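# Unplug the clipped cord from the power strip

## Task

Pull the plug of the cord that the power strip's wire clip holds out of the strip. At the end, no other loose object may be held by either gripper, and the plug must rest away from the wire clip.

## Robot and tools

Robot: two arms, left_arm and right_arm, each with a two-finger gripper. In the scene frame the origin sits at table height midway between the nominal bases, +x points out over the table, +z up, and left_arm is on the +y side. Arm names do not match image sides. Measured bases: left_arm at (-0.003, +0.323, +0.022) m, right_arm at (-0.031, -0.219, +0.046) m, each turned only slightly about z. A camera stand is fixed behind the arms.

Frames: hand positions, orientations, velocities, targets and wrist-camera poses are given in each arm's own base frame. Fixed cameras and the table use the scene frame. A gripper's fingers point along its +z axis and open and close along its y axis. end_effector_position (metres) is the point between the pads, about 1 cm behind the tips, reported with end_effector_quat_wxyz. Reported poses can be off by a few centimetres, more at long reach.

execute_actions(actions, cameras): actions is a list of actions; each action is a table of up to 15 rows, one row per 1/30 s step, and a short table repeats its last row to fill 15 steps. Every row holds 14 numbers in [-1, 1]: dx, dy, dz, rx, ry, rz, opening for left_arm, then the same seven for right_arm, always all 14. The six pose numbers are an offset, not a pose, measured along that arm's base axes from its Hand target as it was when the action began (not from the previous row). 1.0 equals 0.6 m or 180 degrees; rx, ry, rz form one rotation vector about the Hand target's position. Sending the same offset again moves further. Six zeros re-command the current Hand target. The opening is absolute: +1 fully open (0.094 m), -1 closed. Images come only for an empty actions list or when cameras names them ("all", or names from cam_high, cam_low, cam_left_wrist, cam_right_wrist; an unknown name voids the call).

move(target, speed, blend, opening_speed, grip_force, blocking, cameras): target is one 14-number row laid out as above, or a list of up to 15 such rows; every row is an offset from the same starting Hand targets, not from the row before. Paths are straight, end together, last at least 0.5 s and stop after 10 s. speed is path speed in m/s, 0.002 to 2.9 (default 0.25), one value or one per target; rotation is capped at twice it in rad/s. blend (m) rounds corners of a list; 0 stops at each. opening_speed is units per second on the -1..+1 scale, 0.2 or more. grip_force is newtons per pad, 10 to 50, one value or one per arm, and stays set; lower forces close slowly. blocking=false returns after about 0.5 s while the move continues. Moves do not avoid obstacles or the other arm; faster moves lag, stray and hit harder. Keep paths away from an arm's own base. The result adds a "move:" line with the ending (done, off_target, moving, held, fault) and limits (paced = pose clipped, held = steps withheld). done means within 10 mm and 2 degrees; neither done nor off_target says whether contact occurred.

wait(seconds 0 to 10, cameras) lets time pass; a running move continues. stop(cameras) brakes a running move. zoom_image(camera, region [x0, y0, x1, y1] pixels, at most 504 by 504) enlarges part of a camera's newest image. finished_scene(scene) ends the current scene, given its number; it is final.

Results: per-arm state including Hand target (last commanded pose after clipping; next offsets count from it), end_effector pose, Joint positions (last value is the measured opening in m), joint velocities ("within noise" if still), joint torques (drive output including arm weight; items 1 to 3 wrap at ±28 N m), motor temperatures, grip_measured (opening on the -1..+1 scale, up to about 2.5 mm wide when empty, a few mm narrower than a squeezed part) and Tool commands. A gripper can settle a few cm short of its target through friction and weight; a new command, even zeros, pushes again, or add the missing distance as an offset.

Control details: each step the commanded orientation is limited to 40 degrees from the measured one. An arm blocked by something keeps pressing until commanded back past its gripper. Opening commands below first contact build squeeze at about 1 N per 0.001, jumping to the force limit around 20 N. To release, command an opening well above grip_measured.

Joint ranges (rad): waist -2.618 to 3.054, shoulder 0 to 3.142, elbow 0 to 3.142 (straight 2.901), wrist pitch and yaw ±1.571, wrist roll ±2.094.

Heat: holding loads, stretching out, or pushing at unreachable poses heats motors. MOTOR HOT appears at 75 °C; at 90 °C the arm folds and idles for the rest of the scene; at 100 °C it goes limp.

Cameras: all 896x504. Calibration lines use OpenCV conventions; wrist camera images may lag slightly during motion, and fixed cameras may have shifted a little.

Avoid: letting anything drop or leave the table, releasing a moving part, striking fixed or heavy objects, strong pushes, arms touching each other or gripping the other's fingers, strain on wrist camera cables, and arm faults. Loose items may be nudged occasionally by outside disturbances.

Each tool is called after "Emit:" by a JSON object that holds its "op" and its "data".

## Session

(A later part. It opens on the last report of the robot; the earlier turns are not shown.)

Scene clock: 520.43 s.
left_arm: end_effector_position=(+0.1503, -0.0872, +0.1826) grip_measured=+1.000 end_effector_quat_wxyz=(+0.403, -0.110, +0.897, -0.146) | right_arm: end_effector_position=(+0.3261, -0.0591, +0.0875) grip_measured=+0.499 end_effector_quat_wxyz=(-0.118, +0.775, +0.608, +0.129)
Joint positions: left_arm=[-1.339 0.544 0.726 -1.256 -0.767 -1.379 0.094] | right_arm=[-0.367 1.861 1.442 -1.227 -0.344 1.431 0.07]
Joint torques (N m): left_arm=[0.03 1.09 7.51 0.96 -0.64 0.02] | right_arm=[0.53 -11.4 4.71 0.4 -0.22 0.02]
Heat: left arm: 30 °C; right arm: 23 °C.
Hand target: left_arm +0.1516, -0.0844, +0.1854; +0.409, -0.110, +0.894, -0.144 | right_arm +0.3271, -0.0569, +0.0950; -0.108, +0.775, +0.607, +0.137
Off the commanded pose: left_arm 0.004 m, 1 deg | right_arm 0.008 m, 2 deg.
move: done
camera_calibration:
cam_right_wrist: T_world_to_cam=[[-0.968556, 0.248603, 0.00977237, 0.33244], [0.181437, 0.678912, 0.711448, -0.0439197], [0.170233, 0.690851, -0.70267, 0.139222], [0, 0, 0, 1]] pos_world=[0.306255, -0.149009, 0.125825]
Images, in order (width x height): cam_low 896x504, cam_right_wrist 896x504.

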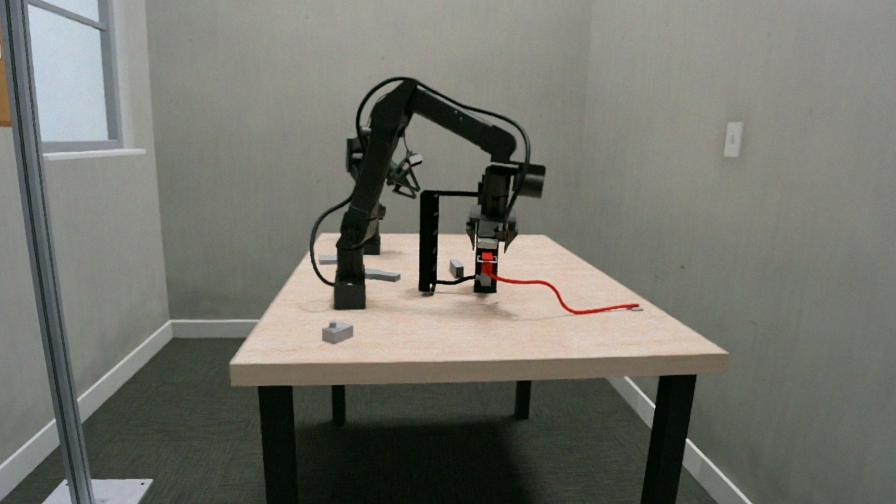

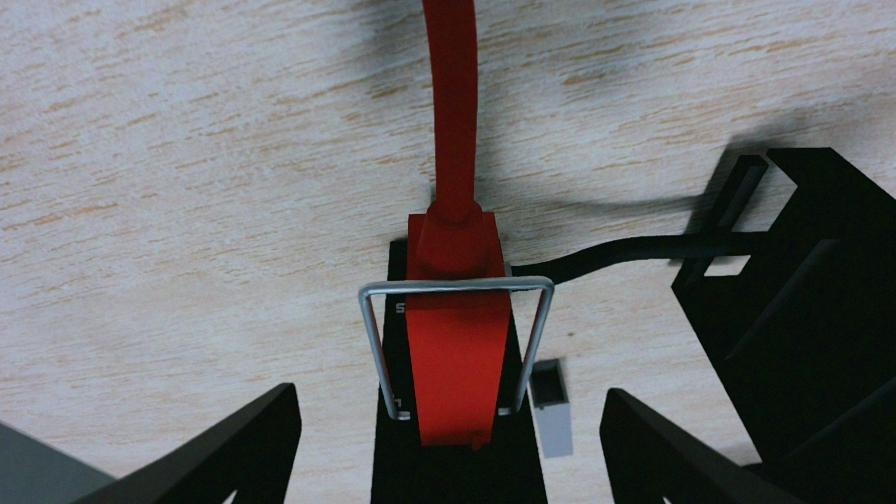

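Emit:
{"op": "move", "data": {"target": [0,0,0,0,0,0,1,0,0,-0.0483,0,0,0,0.5], "speed": 0.08, "cameras": ["cam_right_wrist"]}}

Scene clock: 537.43 s.
left_arm: end_effector_position=(+0.1503, -0.0872, +0.1826) grip_measured=+1.000 end_effector_quat_wxyz=(+0.403, -0.110, +0.897, -0.146) | right_arm: end_effector_position=(+0.3265, -0.0593, +0.0655) grip_measured=+0.499 end_effector_quat_wxyz=(-0.109, +0.774, +0.609, +0.134)
Joint positions: left_arm=[-1.339 0.544 0.726 -1.256 -0.767 -1.379 0.094] | right_arm=[-0.367 1.861 1.354 -1.117 -0.344 1.432 0.07]
Joint torques (N m): left_arm=[0.01 1.1 7.45 0.97 -0.65 0.01] | right_arm=[0.34 -9.2 4.6 0.52 -0.24 0.14]
Heat: left arm: 30 °C; right arm: 23 °C.
Hand target: left_arm +0.1516, -0.0844, +0.1854; +0.409, -0.110, +0.894, -0.144 | right_arm +0.3271, -0.0569, +0.0660; -0.108, +0.775, +0.607, +0.137
Off the commanded pose: left_arm 0.004 m, 1 deg | right_arm 0.002 m, 0 deg.
move: done
camera_calibration:
cam_right_wrist: T_world_to_cam=[[-0.968376, 0.24921, -0.0119315, 0.334396], [0.167395, 0.684435, 0.709596, -0.0232265], [0.185005, 0.685159, -0.704507, 0.118754], [0, 0, 0, 1]] pos_world=[0.305739, -0.148803, 0.104135]
Images, in order (width x height): cam_right_wrist 896x504.

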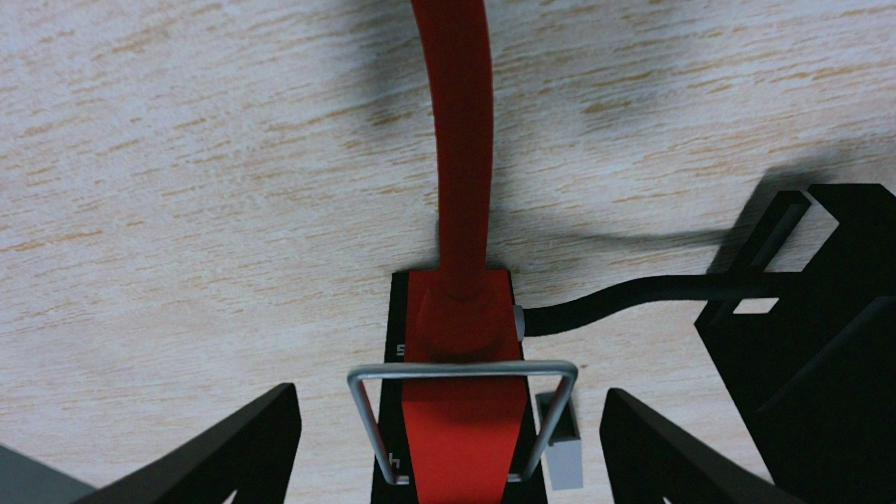

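Emit:
{"op": "move", "data": {"target": [[0,0,0,0,0,0,1,0,0,-0.0133,0,0,0,0.5],[0,0,0,0,0,0,1,0,0,-0.0133,0,0,0,-0.06]], "speed": 0.05, "grip_force": 12, "opening_speed": 0.3, "cameras": ["cam_right_wrist"]}}

Scene clock: 544.97 s.
left_arm: end_effector_position=(+0.1503, -0.0872, +0.1826) grip_measured=+1.000 end_effector_quat_wxyz=(+0.403, -0.110, +0.897, -0.146) | right_arm: end_effector_position=(+0.3246, -0.0586, +0.0597) grip_measured=+0.015 end_effector_quat_wxyz=(-0.110, +0.774, +0.609, +0.134)
Joint positions: left_arm=[-1.339 0.544 0.726 -1.256 -0.767 -1.379 0.094] | right_arm=[-0.367 1.861 1.33 -1.094 -0.344 1.432 0.048]
Joint torques (N m): left_arm=[0.16 1.17 7.54 0.97 -0.66 0.03] | right_arm=[0.51 -8.39 4.63 0.58 -0.26 0.08]
Heat: left arm: 30 °C; right arm: 23 °C.
Hand target: left_arm +0.1516, -0.0844, +0.1854; +0.409, -0.110, +0.894, -0.144 | right_arm +0.3270, -0.0569, +0.0579; -0.108, +0.775, +0.607, +0.137
Off the commanded pose: left_arm 0.004 m, 1 deg | right_arm 0.003 m, 0 deg.
grip_force (N): 12, 12
move: done
camera_calibration:
cam_right_wrist: T_world_to_cam=[[-0.968285, 0.249637, -0.0102883, 0.332188], [0.168787, 0.683938, 0.709746, -0.0197826], [0.184216, 0.6855, -0.704382, 0.114818], [0, 0, 0, 1]] pos_world=[0.30384, -0.148104, 0.0983339]
Images, in order (width x height): cam_right_wrist 896x504.

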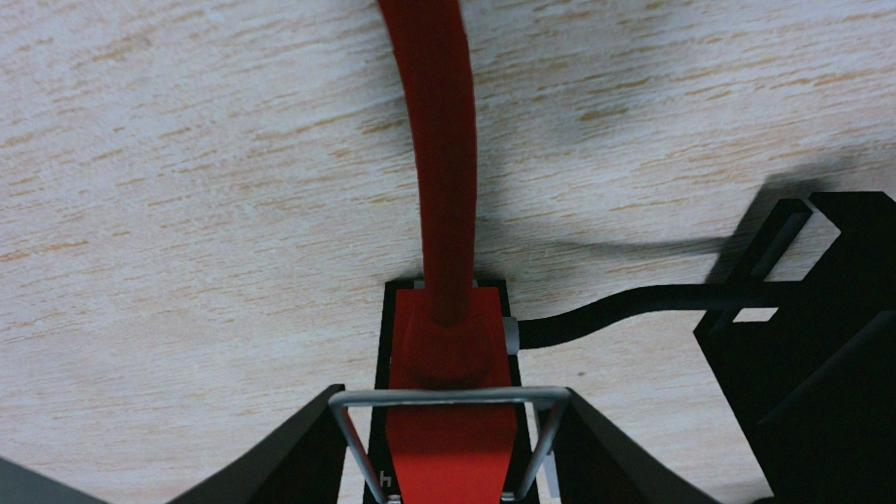

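Emit:
{"op": "move", "data": {"target": [[0,0,0,0,0,0,1,0.0023,0.0089,0.0445,0.0215,-0.0056,0,-0.06],[0,0,0,0,0,0,1,0.0088,0.0337,0.078,0.0484,-0.0127,0,-0.06]], "speed": 0.06, "blend": [0.01,0], "cameras": ["cam_right_wrist"]}}

Scene clock: 565.20 s.
left_arm: end_effector_position=(+0.1503, -0.0872, +0.1826) grip_measured=+1.000 end_effector_quat_wxyz=(+0.403, -0.110, +0.897, -0.146) | right_arm: end_effector_position=(+0.3248, -0.0490, +0.0851) grip_measured=+0.013 end_effector_quat_wxyz=(-0.146, +0.772, +0.597, +0.163)
Joint positions: left_arm=[-1.339 0.544 0.726 -1.256 -0.767 -1.379 0.094] | right_arm=[-0.385 1.861 1.407 -1.212 -0.432 1.419 0.048]
Joint torques (N m): left_arm=[0.01 1.22 7.56 0.92 -0.65 0.02] | right_arm=[0.72 -10.45 7.72 -0.02 -1.01 -0.07]
Heat: left arm: 30 °C; right arm: 23 °C.
Hand target: left_arm +0.1516, -0.0844, +0.1854; +0.409, -0.110, +0.894, -0.144 | right_arm +0.3323, -0.0368, +0.1047; -0.154, +0.762, +0.597, +0.198
Off the commanded pose: left_arm 0.004 m, 1 deg | right_arm 0.024 m, 4 deg.
grip_force (N): 12, 12
move: off_target (right_arm)
camera_calibration:
cam_right_wrist: T_world_to_cam=[[-0.965199, 0.261069, 0.0153149, 0.327776], [0.177527, 0.611083, 0.771403, -0.0560336], [0.192031, 0.747276, -0.636163, 0.120756], [0, 0, 0, 1]] pos_world=[0.303127, -0.141569, 0.115025]
Images, in order (width x height): cam_right_wrist 896x504.

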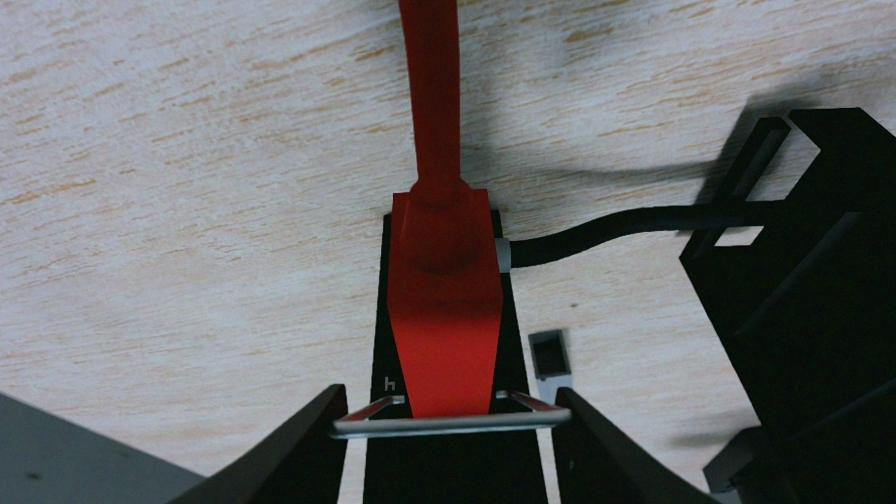

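Emit:
{"op": "move", "data": {"target": [0,0,0,0,0,0,1,0.0097,0.0368,0.0218,0.0376,-0.0098,0,-0.06], "speed": 0.05, "cameras": ["cam_right_wrist","cam_low"]}}

Scene clock: 584.33 s.
left_arm: end_effector_position=(+0.1503, -0.0872, +0.1826) grip_measured=+1.000 end_effector_quat_wxyz=(+0.403, -0.110, +0.897, -0.146) | right_arm: end_effector_position=(+0.3285, -0.0349, +0.1016) grip_measured=+0.012 end_effector_quat_wxyz=(-0.177, +0.766, +0.582, +0.205)
Joint positions: left_arm=[-1.339 0.544 0.726 -1.256 -0.767 -1.379 0.094] | right_arm=[-0.393 1.857 1.431 -1.257 -0.538 1.419 0.048]
Joint torques (N m): left_arm=[-0.02 1.1 7.57 0.94 -0.66 0.01] | right_arm=[2.19 -9.94 6.38 0.17 -1.26 -0.05]
Heat: left arm: 30 °C; right arm: 24 °C.
Hand target: left_arm +0.1516, -0.0844, +0.1854; +0.409, -0.110, +0.894, -0.144 | right_arm +0.3382, -0.0147, +0.1179; -0.190, +0.748, +0.587, +0.245
Off the commanded pose: left_arm 0.004 m, 1 deg | right_arm 0.028 m, 5 deg.
grip_force (N): 12, 12
move: off_target (right_arm)
camera_calibration:
cam_right_wrist: T_world_to_cam=[[-0.9606, 0.277243, 0.0196189, 0.325958], [0.168265, 0.523924, 0.834979, -0.0845027], [0.221213, 0.805382, -0.549932, 0.103717], [0, 0, 0, 1]] pos_world=[0.304391, -0.129628, 0.1212]
Images, in order (width x height): cam_low 896x504, cam_right_wrist 896x504.

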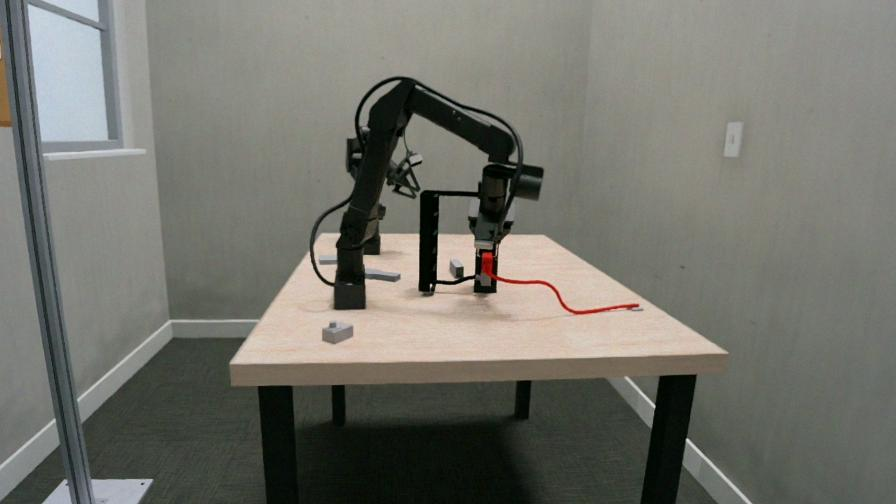

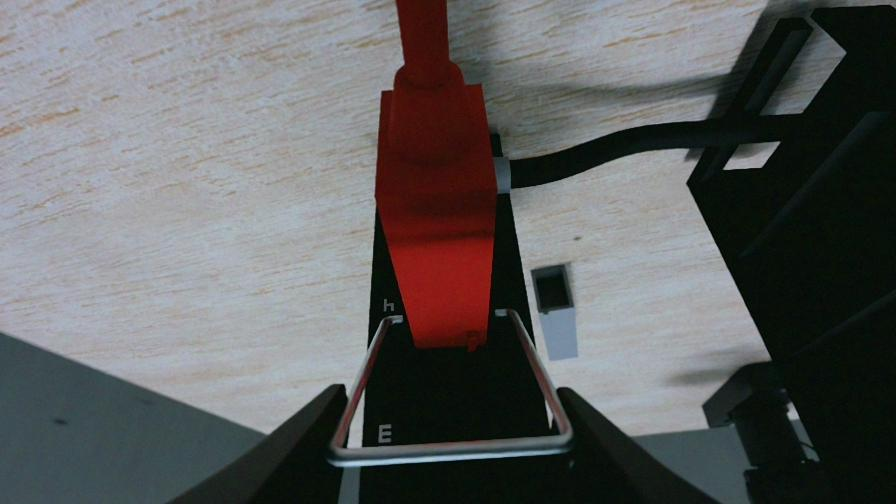

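Emit:
{"op": "move", "data": {"target": [0,0,0,0,0,0,1,0.0153,0.0597,-0.0017,0.043,-0.0112,0,-0.06], "speed": 0.05, "cameras": ["cam_right_wrist","cam_low"]}}

Scene clock: 588.63 s.
left_arm: end_effector_position=(+0.1503, -0.0872, +0.1826) grip_measured=+1.000 end_effector_quat_wxyz=(+0.403, -0.110, +0.897, -0.146) | right_arm: end_effector_position=(+0.3360, -0.0045, +0.1171) grip_measured=+0.012 end_effector_quat_wxyz=(-0.215, +0.753, +0.565, +0.261)
Joint positions: left_arm=[-1.339 0.544 0.726 -1.256 -0.767 -1.379 0.094] | right_arm=[-0.362 1.837 1.409 -1.244 -0.683 1.455 0.048]
Joint torques (N m): left_arm=[0.1 1.13 7.53 0.96 -0.62 0.03] | right_arm=[3.99 -7.83 2.82 1.03 -1.31 0.03]
Heat: left arm: 30 °C; right arm: 24 °C.
Hand target: left_arm +0.1516, -0.0844, +0.1854; +0.409, -0.110, +0.894, -0.144 | right_arm +0.3473, +0.0211, +0.1169; -0.229, +0.729, +0.572, +0.297
Off the commanded pose: left_arm 0.004 m, 1 deg | right_arm 0.028 m, 5 deg.
grip_force (N): 12, 12
move: off_target (right_arm)
camera_calibration:
cam_right_wrist: T_world_to_cam=[[-0.957239, 0.288797, 0.0170129, 0.323659], [0.138168, 0.404716, 0.903944, -0.113149], [0.254171, 0.867641, -0.427313, 0.0609758], [0, 0, 0, 1]] pos_world=[0.309955, -0.100584, 0.12283]
Images, in order (width x height): cam_low 896x504, cam_right_wrist 896x504.

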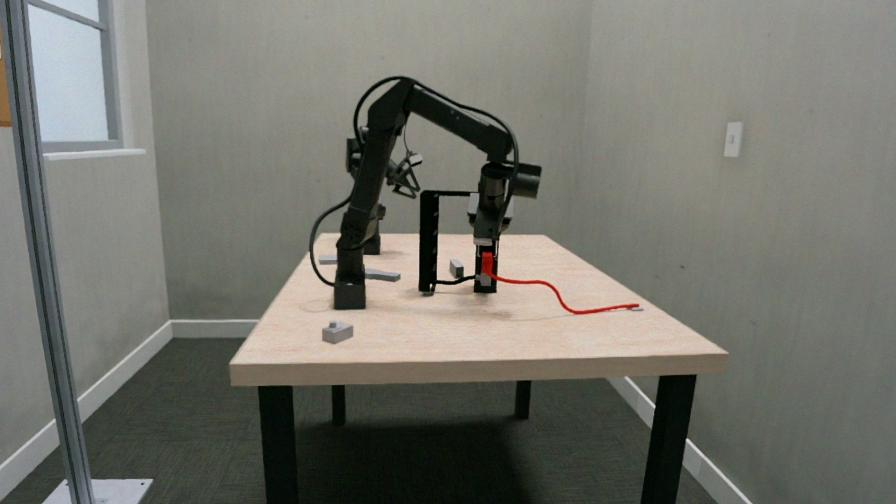

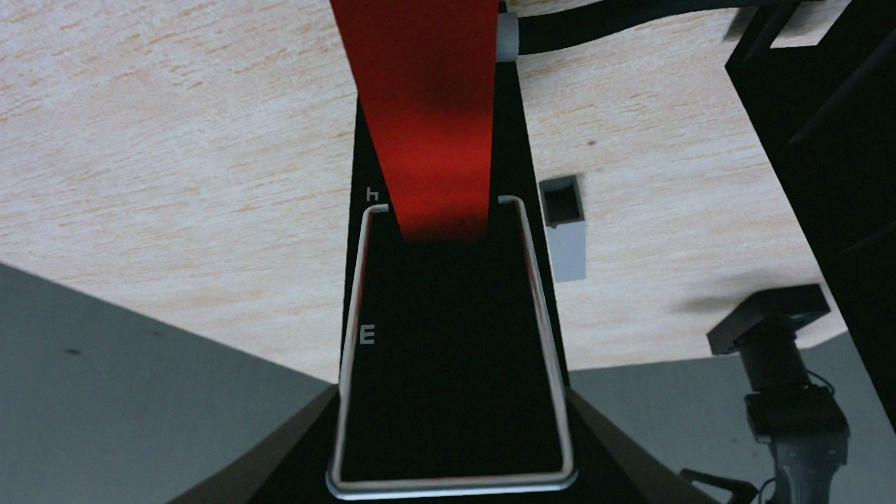

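Emit:
{"op": "move", "data": {"target": [[0,0,0,0,0,0,1,-0.0188,-0.0427,0.0043,-0.0215,0.0056,0,-0.06],[0,0,0,0,0,0,1,-0.0188,-0.0427,0.0043,-0.0215,0.0056,0,0.3]], "speed": 0.06, "opening_speed": 0.4, "cameras": ["cam_right_wrist"]}}

Scene clock: 599.00 s.
left_arm: end_effector_position=(+0.1503, -0.0872, +0.1826) grip_measured=+1.000 end_effector_quat_wxyz=(+0.403, -0.110, +0.897, -0.146) | right_arm: end_effector_position=(+0.3351, -0.0063, +0.1175) grip_measured=+0.299 end_effector_quat_wxyz=(-0.211, +0.744, +0.576, +0.265)
Joint positions: left_arm=[-1.339 0.544 0.726 -1.256 -0.767 -1.379 0.094] | right_arm=[-0.369 1.837 1.409 -1.249 -0.685 1.417 0.061]
Joint torques (N m): left_arm=[0.03 1.18 7.64 0.92 -0.66 0.03] | right_arm=[0.25 -8.73 5.04 0.31 -0.47 -0.13]
Heat: left arm: 30 °C; right arm: 23 °C.
Hand target: left_arm +0.1516, -0.0844, +0.1854; +0.409, -0.110, +0.894, -0.144 | right_arm +0.3361, -0.0044, +0.1194; -0.210, +0.739, +0.580, +0.271
Off the commanded pose: left_arm 0.004 m, 1 deg | right_arm 0.003 m, 1 deg.
grip_force (N): 12, 12
move: done
camera_calibration:
cam_right_wrist: T_world_to_cam=[[-0.963486, 0.267746, -0.00249328, 0.327571], [0.111346, 0.409114, 0.905664, -0.10379], [0.243508, 0.872317, -0.423988, 0.0660769], [0, 0, 0, 1]] pos_world=[0.311076, -0.102884, 0.122832]
Images, in order (width x height): cam_right_wrist 896x504.

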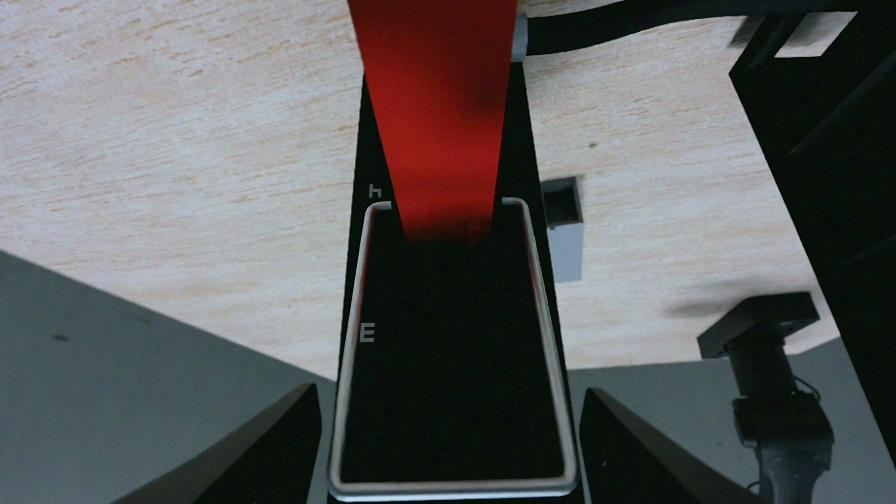

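Emit:
{"op": "move", "data": {"target": [[0,0,0,0,0,0,1,-0.0177,-0.0722,0.09,0,0,0,0.3],[0,0,0,0,0,0,1,-0.0122,-0.0735,0.0243,-0.1343,0.0351,0,0.1],[0,0,0,0,0,0,1,-0.0122,-0.0735,-0.1123,-0.1343,0.0351,0,0.1]], "speed": [0.12,0.15,0.12], "blend": [0.02,0.02,0], "cameras": ["cam_right_wrist"]}}

Scene clock: 619.67 s.
left_arm: end_effector_position=(+0.1503, -0.0872, +0.1826) grip_measured=+1.000 end_effector_quat_wxyz=(+0.403, -0.110, +0.897, -0.146) | right_arm: end_effector_position=(+0.3289, -0.0486, +0.0546) grip_measured=+0.101 end_effector_quat_wxyz=(-0.083, +0.778, +0.614, +0.106)
Joint positions: left_arm=[-1.339 0.544 0.726 -1.256 -0.767 -1.379 0.094] | right_arm=[-0.295 1.846 1.308 -1.049 -0.27 1.508 0.052]
Joint torques (N m): left_arm=[0.1 1.01 7.58 0.94 -0.64 0.04] | right_arm=[0.23 -8.27 4.64 0.56 -0.06 0.08]
Heat: left arm: 30 °C; right arm: 23 °C.
Hand target: left_arm +0.1516, -0.0844, +0.1854; +0.409, -0.110, +0.894, -0.144 | right_arm +0.3286, -0.0486, +0.0520; -0.082, +0.780, +0.611, +0.102
Off the commanded pose: left_arm 0.004 m, 1 deg | right_arm 0.003 m, 1 deg.
grip_force (N): 12, 12
move: done; blend cut to 0 m at target 2
camera_calibration:
cam_right_wrist: T_world_to_cam=[[-0.969022, 0.246216, -0.0193466, 0.334445], [0.174156, 0.736758, 0.653343, -0.0197773], [0.175117, 0.629734, -0.756815, 0.106663], [0, 0, 0, 1]] pos_world=[0.30885, -0.134944, 0.100116]
Images, in order (width x height): cam_right_wrist 896x504.

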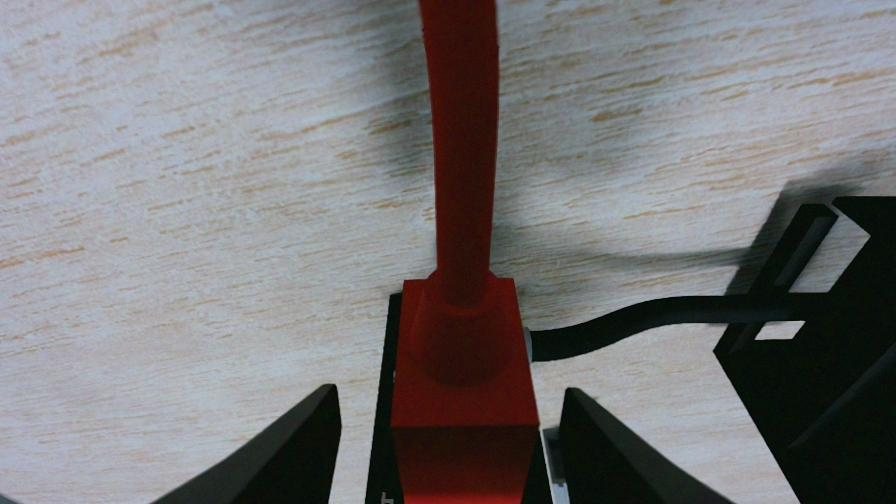

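Emit:
{"op": "move", "data": {"target": [[0,0,0,0,0,0,1,-0.004,0.001,0,0,0,0,0.1],[0,0,0,0,0,0,1,-0.004,0.001,0,0,0,0,-0.65]], "speed": 0.06, "opening_speed": 0.5, "grip_force": 50, "cameras": ["cam_right_wrist"]}}

Emit:
{"op": "move", "data": {"target": [0,0,0,0,0,0,1,-0.038,-0.145,0.005,0,0,0,-0.65], "speed": 0.08, "cameras": ["cam_right_wrist","cam_low"]}}

Scene clock: 629.67 s.
left_arm: end_effector_position=(+0.1503, -0.0872, +0.1826) grip_measured=+1.000 end_effector_quat_wxyz=(+0.403, -0.110, +0.897, -0.146) | right_arm: end_effector_position=(+0.3267, -0.0481, +0.0522) grip_measured=-0.493 end_effector_quat_wxyz=(-0.085, +0.778, +0.614, +0.104)
Joint positions: left_arm=[-1.339 0.544 0.726 -1.256 -0.767 -1.379 0.094] | right_arm=[-0.295 1.846 1.299 -1.045 -0.269 1.507 0.024]
Joint torques (N m): left_arm=[0.03 1.11 7.58 0.94 -0.67 0.02] | right_arm=[0.25 -8.99 4.45 0.54 -0.09 0.12]
Heat: left arm: 30 °C; right arm: 22 °C.
Hand target: left_arm +0.1516, -0.0844, +0.1854; +0.409, -0.110, +0.894, -0.144 | right_arm +0.3263, -0.0480, +0.0520; -0.082, +0.781, +0.611, +0.102
Off the commanded pose: left_arm 0.004 m, 1 deg | right_arm 0.001 m, 1 deg.
move: done
camera_calibration:
cam_right_wrist: T_world_to_cam=[[-0.969304, 0.245504, -0.0133408, 0.331968], [0.177545, 0.736459, 0.652768, -0.0193456], [0.170082, 0.630362, -0.75744, 0.106752], [0, 0, 0, 1]] pos_world=[0.307056, -0.134545, 0.097915]
Images, in order (width x height): cam_right_wrist 896x504.

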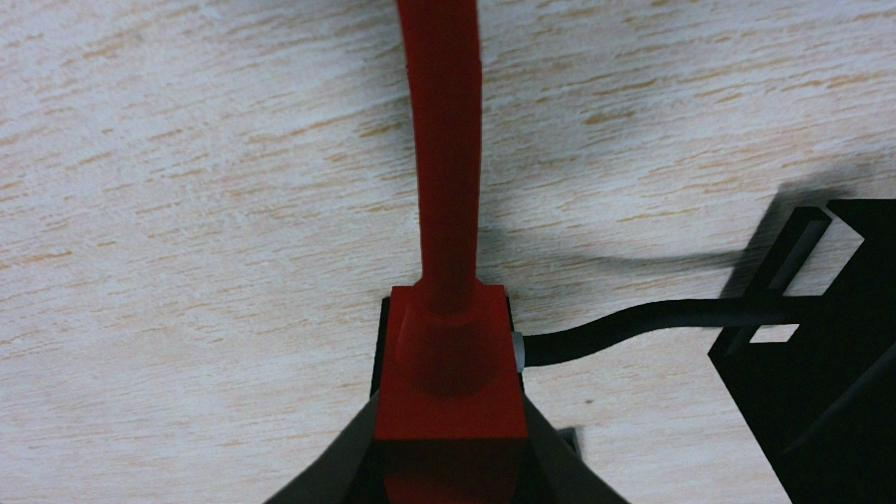

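Scene clock: 631.57 s.
left_arm: end_effector_position=(+0.1503, -0.0872, +0.1826) grip_measured=+1.000 end_effector_quat_wxyz=(+0.403, -0.110, +0.897, -0.146) | right_arm: end_effector_position=(+0.3036, -0.1312, +0.0491) grip_measured=-0.495 end_effector_quat_wxyz=(-0.083, +0.779, +0.612, +0.111)
Joint positions: left_arm=[-1.339 0.544 0.726 -1.256 -0.767 -1.379 0.094] | right_arm=[-0.555 1.906 1.362 -1.11 -0.266 1.245 0.024]
Joint torques (N m): left_arm=[0.05 1.2 7.49 0.95 -0.64 0.01] | right_arm=[-0.14 -8.77 7.51 -0.02 0 0.06]
Heat: left arm: 30 °C; right arm: 22 °C.
Hand target: left_arm +0.1516, -0.0844, +0.1854; +0.409, -0.110, +0.894, -0.144 | right_arm +0.3035, -0.1349, +0.0550; -0.082, +0.780, +0.611, +0.103
Off the commanded pose: left_arm 0.004 m, 1 deg | right_arm 0.007 m, 1 deg.
move: done
camera_calibration:
cam_right_wrist: T_world_to_cam=[[-0.967369, 0.252206, -0.0242801, 0.330715], [0.174287, 0.731919, 0.658725, 0.0481039], [0.183906, 0.632999, -0.751992, 0.156608], [0, 0, 0, 1]] pos_world=[0.282739, -0.217749, 0.0941103]
Images, in order (width x height): cam_low 896x504, cam_right_wrist 896x504.

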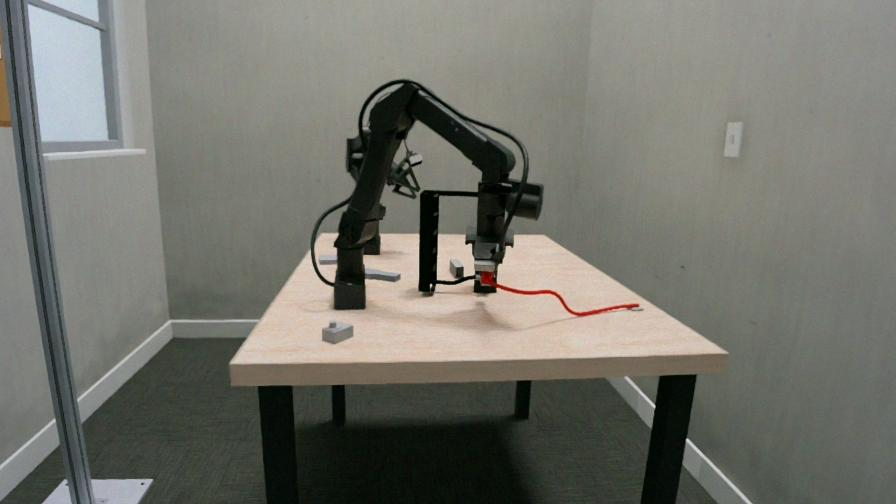

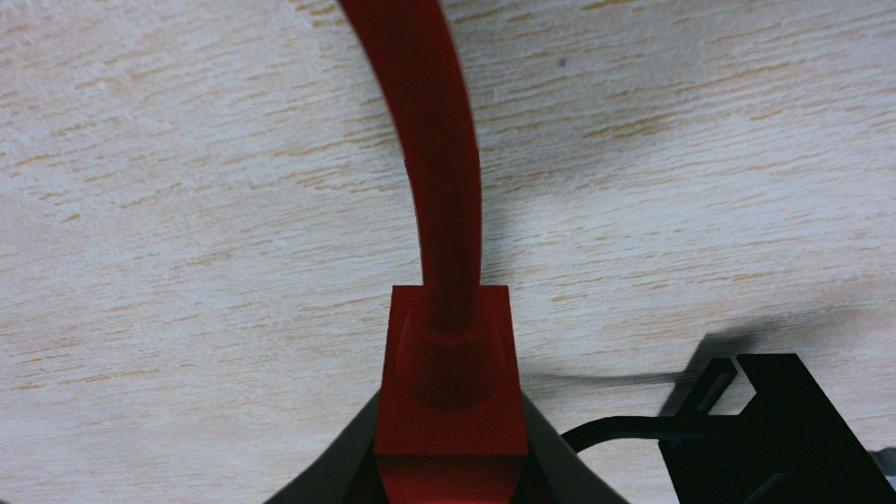

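Emit:
{"op": "move", "data": {"target": [[0,0,0,0,0,0,1,-0.0169,-0.0645,0,0,0,0,-0.65],[0,0,0,0,0,0,1,-0.0169,-0.0645,-0.1117,0,0,0,-0.65]], "speed": 0.12, "blend": [0.03,0], "cameras": ["cam_right_wrist","cam_low","cam_high"]}}

Scene clock: 642.73 s.
left_arm: end_effector_position=(+0.1503, -0.0872, +0.1826) grip_measured=+1.000 end_effector_quat_wxyz=(+0.403, -0.110, +0.897, -0.146) | right_arm: end_effector_position=(+0.2984, -0.1693, -0.0114) grip_measured=-0.495 end_effector_quat_wxyz=(-0.082, +0.775, +0.616, +0.111)
Joint positions: left_arm=[-1.339 0.544 0.726 -1.256 -0.767 -1.379 0.094] | right_arm=[-0.653 2.062 1.327 -0.944 -0.256 1.131 0.024]
Joint torques (N m): left_arm=[0.09 1.14 7.51 0.97 -0.63 0.02] | right_arm=[-0.84 -10.04 4.31 0.21 0.06 0.03]
Heat: left arm: 30 °C; right arm: 23 °C.
Hand target: left_arm +0.1516, -0.0844, +0.1854; +0.409, -0.110, +0.894, -0.144 | right_arm +0.2934, -0.1736, -0.0119; -0.082, +0.780, +0.611, +0.103
Off the commanded pose: left_arm 0.004 m, 1 deg | right_arm 0.007 m, 1 deg.
move: done; blend cut to 0.02 m at target 1
camera_calibration:
cam_right_wrist: T_world_to_cam=[[-0.970188, 0.240729, -0.0280141, 0.33263], [0.16332, 0.734819, 0.658306, 0.120562], [0.179059, 0.634106, -0.752229, 0.137804], [0, 0, 0, 1]] pos_world=[0.278348, -0.256047, 0.0336118]
Images, in order (width x height): cam_high 896x504, cam_low 896x504, cam_right_wrist 896x504.

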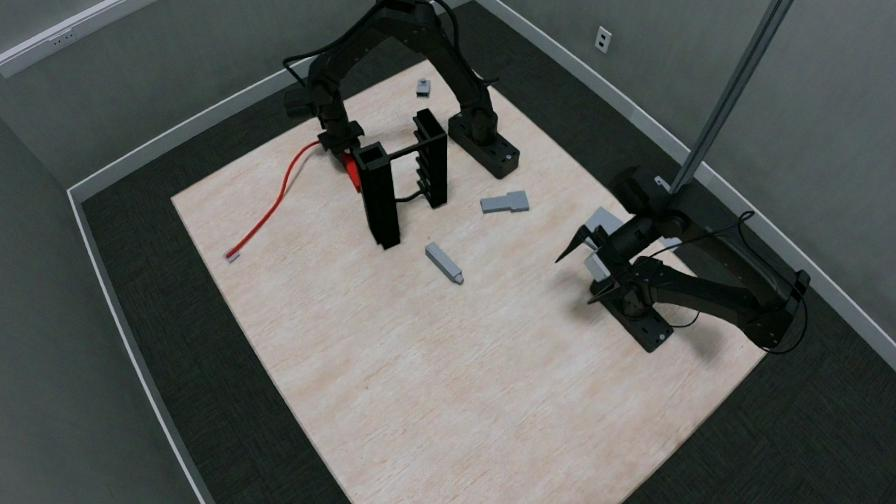

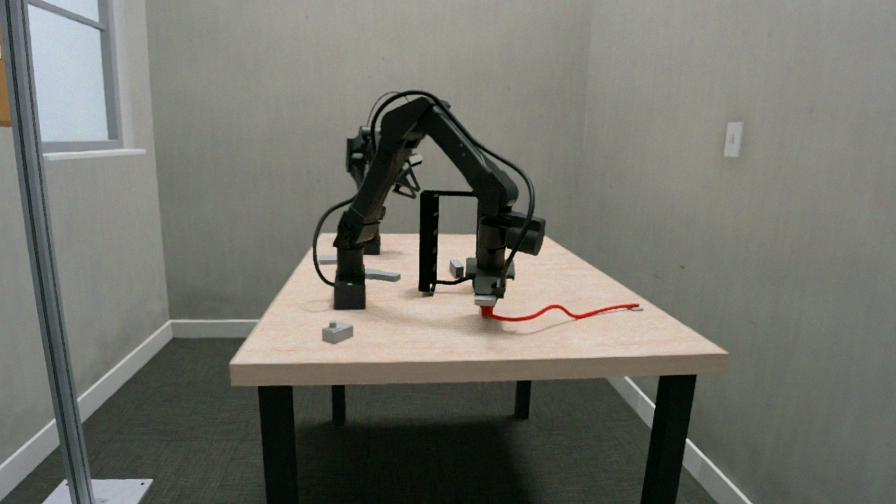

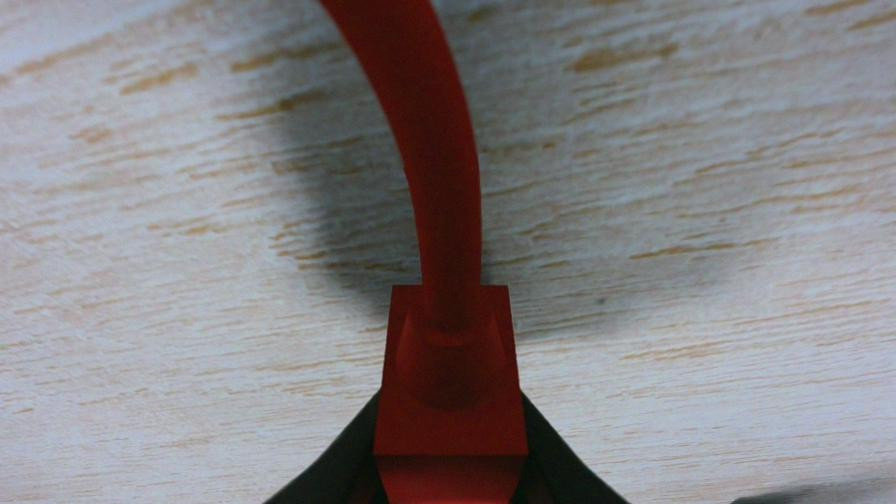

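Emit:
{"op": "move", "data": {"target": [0,0,0,0,0,0,1,0,0,-0.028,0,0,0,-0.65], "speed": 0.03, "cameras": ["cam_right_wrist"]}}

Scene clock: 645.20 s.
left_arm: end_effector_position=(+0.1503, -0.0872, +0.1826) grip_measured=+1.000 end_effector_quat_wxyz=(+0.403, -0.110, +0.897, -0.146) | right_arm: end_effector_position=(+0.2998, -0.1698, -0.0155) grip_measured=-0.495 end_effector_quat_wxyz=(-0.079, +0.776, +0.614, +0.120)
Joint positions: left_arm=[-1.339 0.544 0.726 -1.256 -0.767 -1.379 0.094] | right_arm=[-0.659 2.066 1.314 -0.918 -0.271 1.129 0.024]
Joint torques (N m): left_arm=[0.05 1.11 7.57 0.96 -0.65 0.03] | right_arm=[-0.35 -7.84 3.06 0.58 0.19 0.02]
Heat: left arm: 30 °C; right arm: 23 °C.
Hand target: left_arm +0.1516, -0.0844, +0.1854; +0.409, -0.110, +0.894, -0.144 | right_arm +0.2933, -0.1736, -0.0288; -0.082, +0.780, +0.611, +0.103
Off the commanded pose: left_arm 0.004 m, 1 deg | right_arm 0.015 m, 2 deg.
move: off_target (right_arm)
camera_calibration:
cam_right_wrist: T_world_to_cam=[[-0.968191, 0.246573, -0.0425266, 0.334145], [0.156631, 0.729799, 0.665477, 0.124569], [0.195125, 0.637648, -0.745206, 0.13056], [0, 0, 0, 1]] pos_world=[0.278529, -0.256553, 0.028606]
Images, in order (width x height): cam_right_wrist 896x504.

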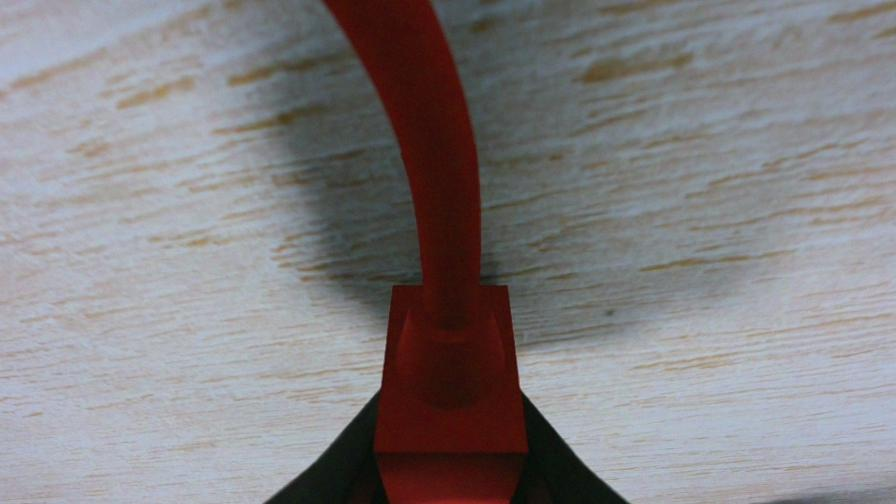

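Emit:
{"op": "wait", "data": {"seconds": 0.1, "cameras": ["cam_low"]}}

Emit:
{"op": "zoom_image", "data": {"camera": "cam_low", "region": [400, 220, 680, 377]}}

Scene clock: 649.30 s.
left_arm: end_effector_position=(+0.1503, -0.0872, +0.1826) grip_measured=+1.000 end_effector_quat_wxyz=(+0.403, -0.110, +0.897, -0.146) | right_arm: end_effector_position=(+0.2998, -0.1698, -0.0155) grip_measured=-0.495 end_effector_quat_wxyz=(-0.079, +0.776, +0.615, +0.120)
Joint positions: left_arm=[-1.339 0.544 0.726 -1.256 -0.767 -1.379 0.094] | right_arm=[-0.659 2.066 1.314 -0.918 -0.271 1.129 0.024]
Joint torques (N m): left_arm=[-0.05 1.11 7.57 0.95 -0.64 0.02] | right_arm=[-0.34 -7.97 3.12 0.61 0.2 0.03]
Heat: left arm: 30 °C; right arm: 23 °C.
Hand target: left_arm +0.1516, -0.0844, +0.1854; +0.409, -0.110, +0.894, -0.144 | right_arm +0.2933, -0.1736, -0.0288; -0.082, +0.780, +0.611, +0.102
Tool commands: left_gripper/opening=+1.0 right_gripper/opening=-0.65
Off the commanded pose: left_arm 0.004 m, 1 deg | right_arm 0.015 m, 2 deg.
wait: 0.10 s; at rest from the start
Images, in order (width x height): cam_low 896x504.

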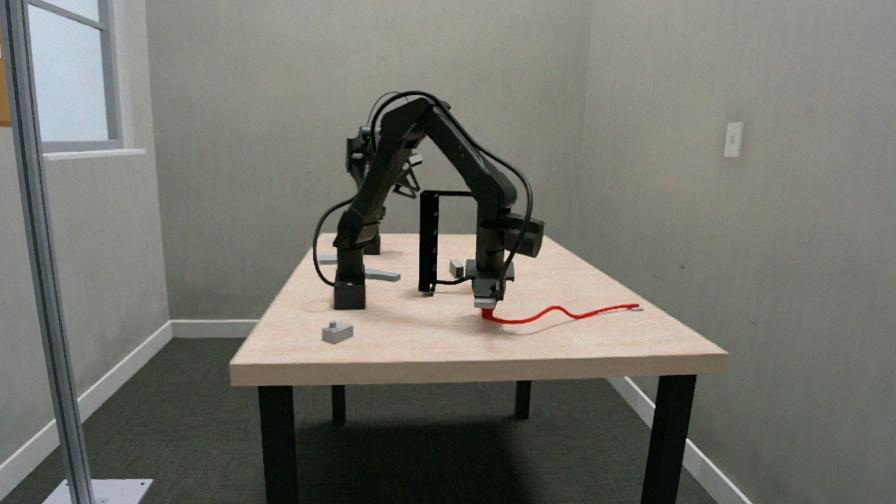

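Scaled by 1.800.

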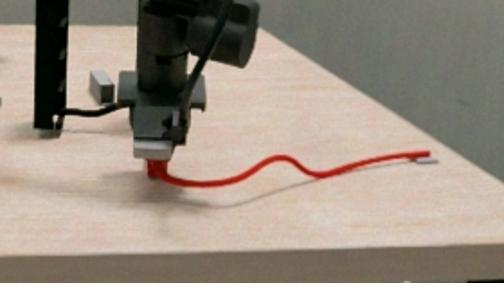

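Emit:
{"op": "move", "data": {"target": [[0,0,0,0,0,0,1,0.0108,0.0063,0.012,0,0,0,-0.65],[0,0,0,0,0,0,1,0.0108,0.0063,0.012,0,0,0,-0.35]], "speed": 0.05, "opening_speed": 0.25, "cameras": ["cam_right_wrist","cam_high"]}}

Scene clock: 657.40 s.
left_arm: end_effector_position=(+0.1503, -0.0872, +0.1826) grip_measured=+1.000 end_effector_quat_wxyz=(+0.403, -0.110, +0.897, -0.146) | right_arm: end_effector_position=(+0.3003, -0.1678, -0.0191) grip_measured=-0.351 end_effector_quat_wxyz=(-0.081, +0.776, +0.615, +0.111)
Joint positions: left_arm=[-1.339 0.544 0.726 -1.256 -0.767 -1.379 0.094] | right_arm=[-0.645 2.075 1.314 -0.913 -0.256 1.142 0.03]
Joint torques (N m): left_arm=[0.02 1.16 7.43 0.94 -0.63 0.02] | right_arm=[0.17 -9.06 5.08 0.3 0 0.11]
Heat: left arm: 30 °C; right arm: 22 °C.
Hand target: left_arm +0.1516, -0.0844, +0.1854; +0.409, -0.110, +0.894, -0.144 | right_arm +0.2998, -0.1699, -0.0216; -0.082, +0.781, +0.611, +0.102
Off the commanded pose: left_arm 0.004 m, 1 deg | right_arm 0.003 m, 1 deg.
move: done
camera_calibration:
cam_right_wrist: T_world_to_cam=[[-0.969356, 0.243935, -0.0290718, 0.334141], [0.165453, 0.735752, 0.656729, 0.12366], [0.181589, 0.631794, -0.753566, 0.1294], [0, 0, 0, 1]] pos_world=[0.279944, -0.254246, 0.0260142]
Images, in order (width x height): cam_high 896x504, cam_right_wrist 896x504.

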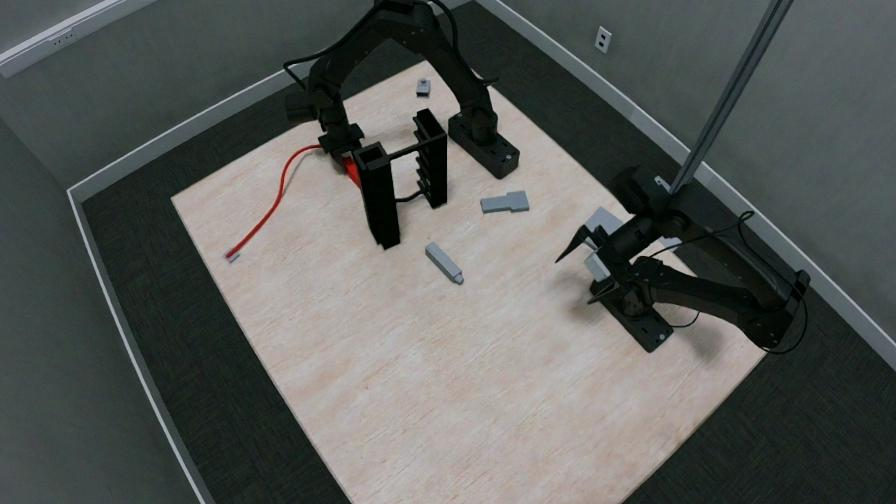

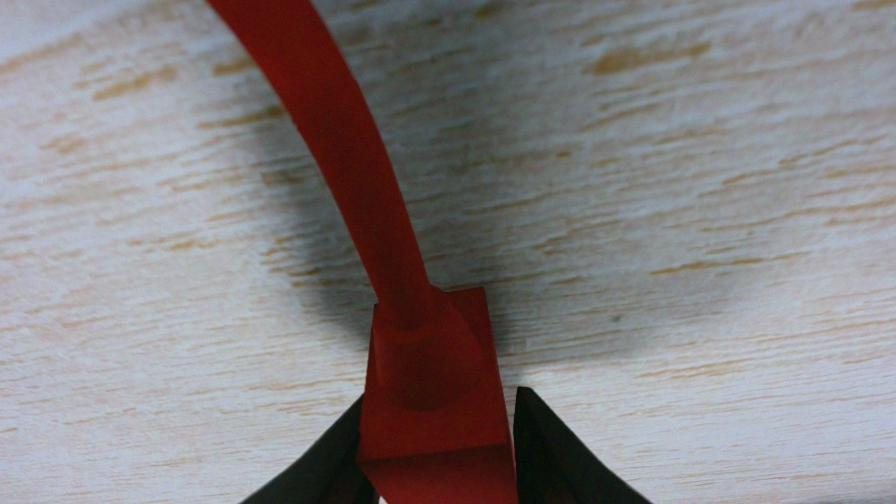

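Emit:
{"op": "move", "data": {"target": [[0,0,0,0,0,0,1,0,0,0.003,0,0,0,-0.35],[0,0,0,0,0,0,1,0,0,0.003,0,0,0,0.2],[0,0,0,0,0,0,1,0,-0.03,0.25,0,0,0,0.2]], "speed": [0.05,0.1,0.2], "cameras": ["cam_right_wrist","cam_high","cam_low"]}}

Scene clock: 662.87 s.
left_arm: end_effector_position=(+0.1503, -0.0872, +0.1826) grip_measured=+1.000 end_effector_quat_wxyz=(+0.403, -0.110, +0.897, -0.146) | right_arm: end_effector_position=(+0.2989, -0.1834, +0.1155) grip_measured=+0.199 end_effector_quat_wxyz=(-0.099, +0.782, +0.607, +0.102)
Joint positions: left_arm=[-1.339 0.544 0.726 -1.256 -0.767 -1.379 0.094] | right_arm=[-0.677 2.01 1.772 -1.481 -0.243 1.125 0.056]
Joint torques (N m): left_arm=[0.08 1.17 7.58 0.96 -0.6 0.01] | right_arm=[-0.34 -11.78 7.75 0 -0.06 -0.13]
Heat: left arm: 30 °C; right arm: 22 °C.
Hand target: left_arm +0.1516, -0.0844, +0.1854; +0.409, -0.110, +0.894, -0.144 | right_arm +0.2998, -0.1879, +0.1285; -0.082, +0.780, +0.611, +0.102
Off the commanded pose: left_arm 0.004 m, 1 deg | right_arm 0.014 m, 2 deg.
move: off_target (right_arm)
camera_calibration:
cam_right_wrist: T_world_to_cam=[[-0.966159, 0.257618, 0.013053, 0.33718], [0.201354, 0.721585, 0.662399, 0.0329848], [0.161227, 0.64261, -0.749038, 0.248511], [0, 0, 0, 1]] pos_world=[0.279061, -0.270361, 0.159894]
Images, in order (width x height): cam_high 896x504, cam_low 896x504, cam_right_wrist 896x504.

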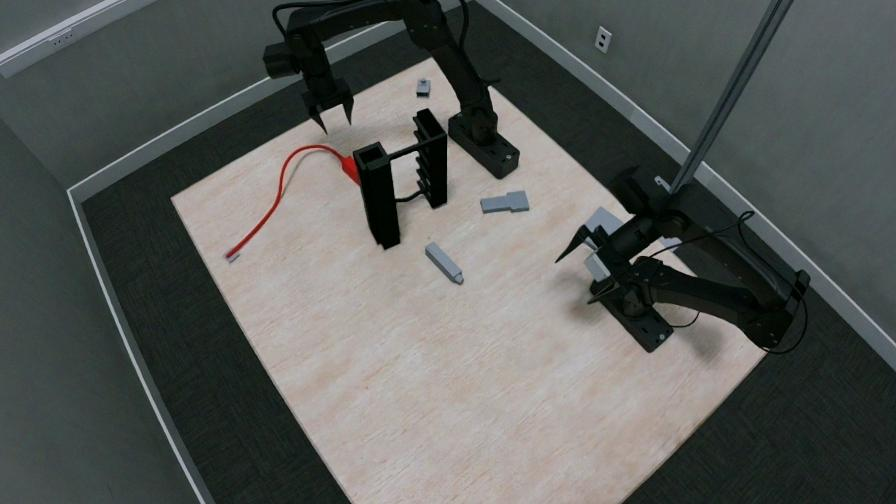

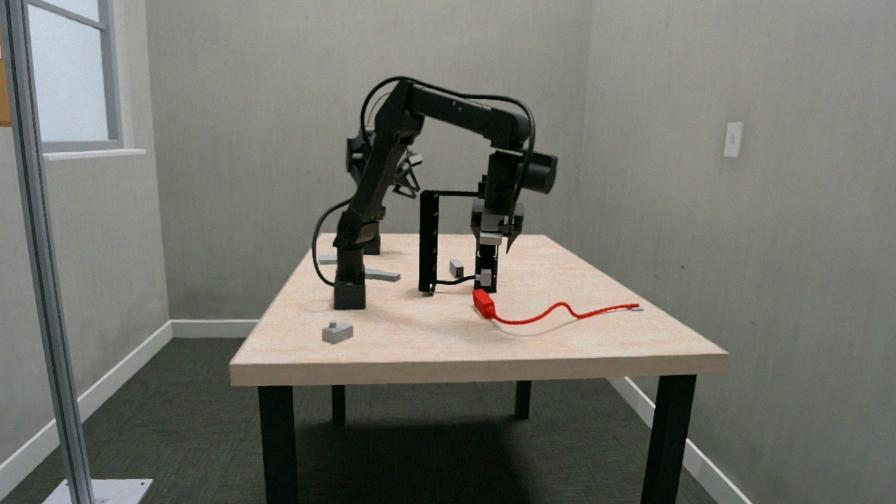

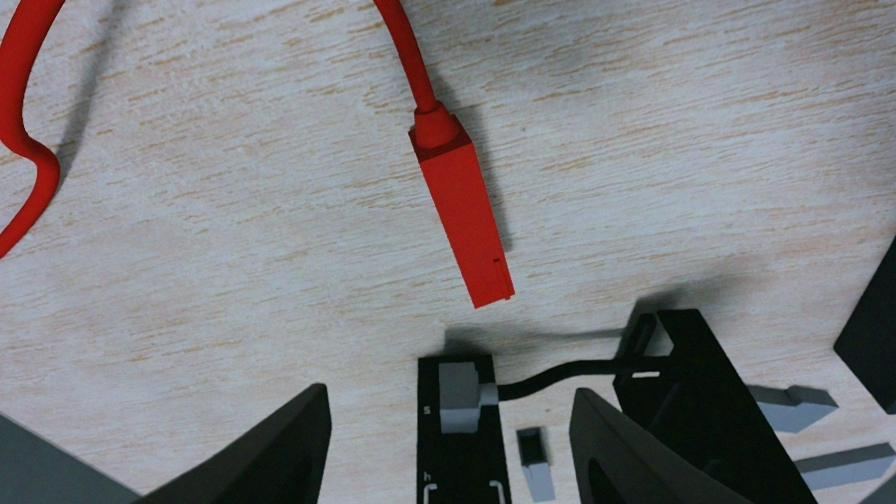

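Emit:
{"op": "finished_scene", "data": {"scene": 1}}

The scene is finished: the task was done.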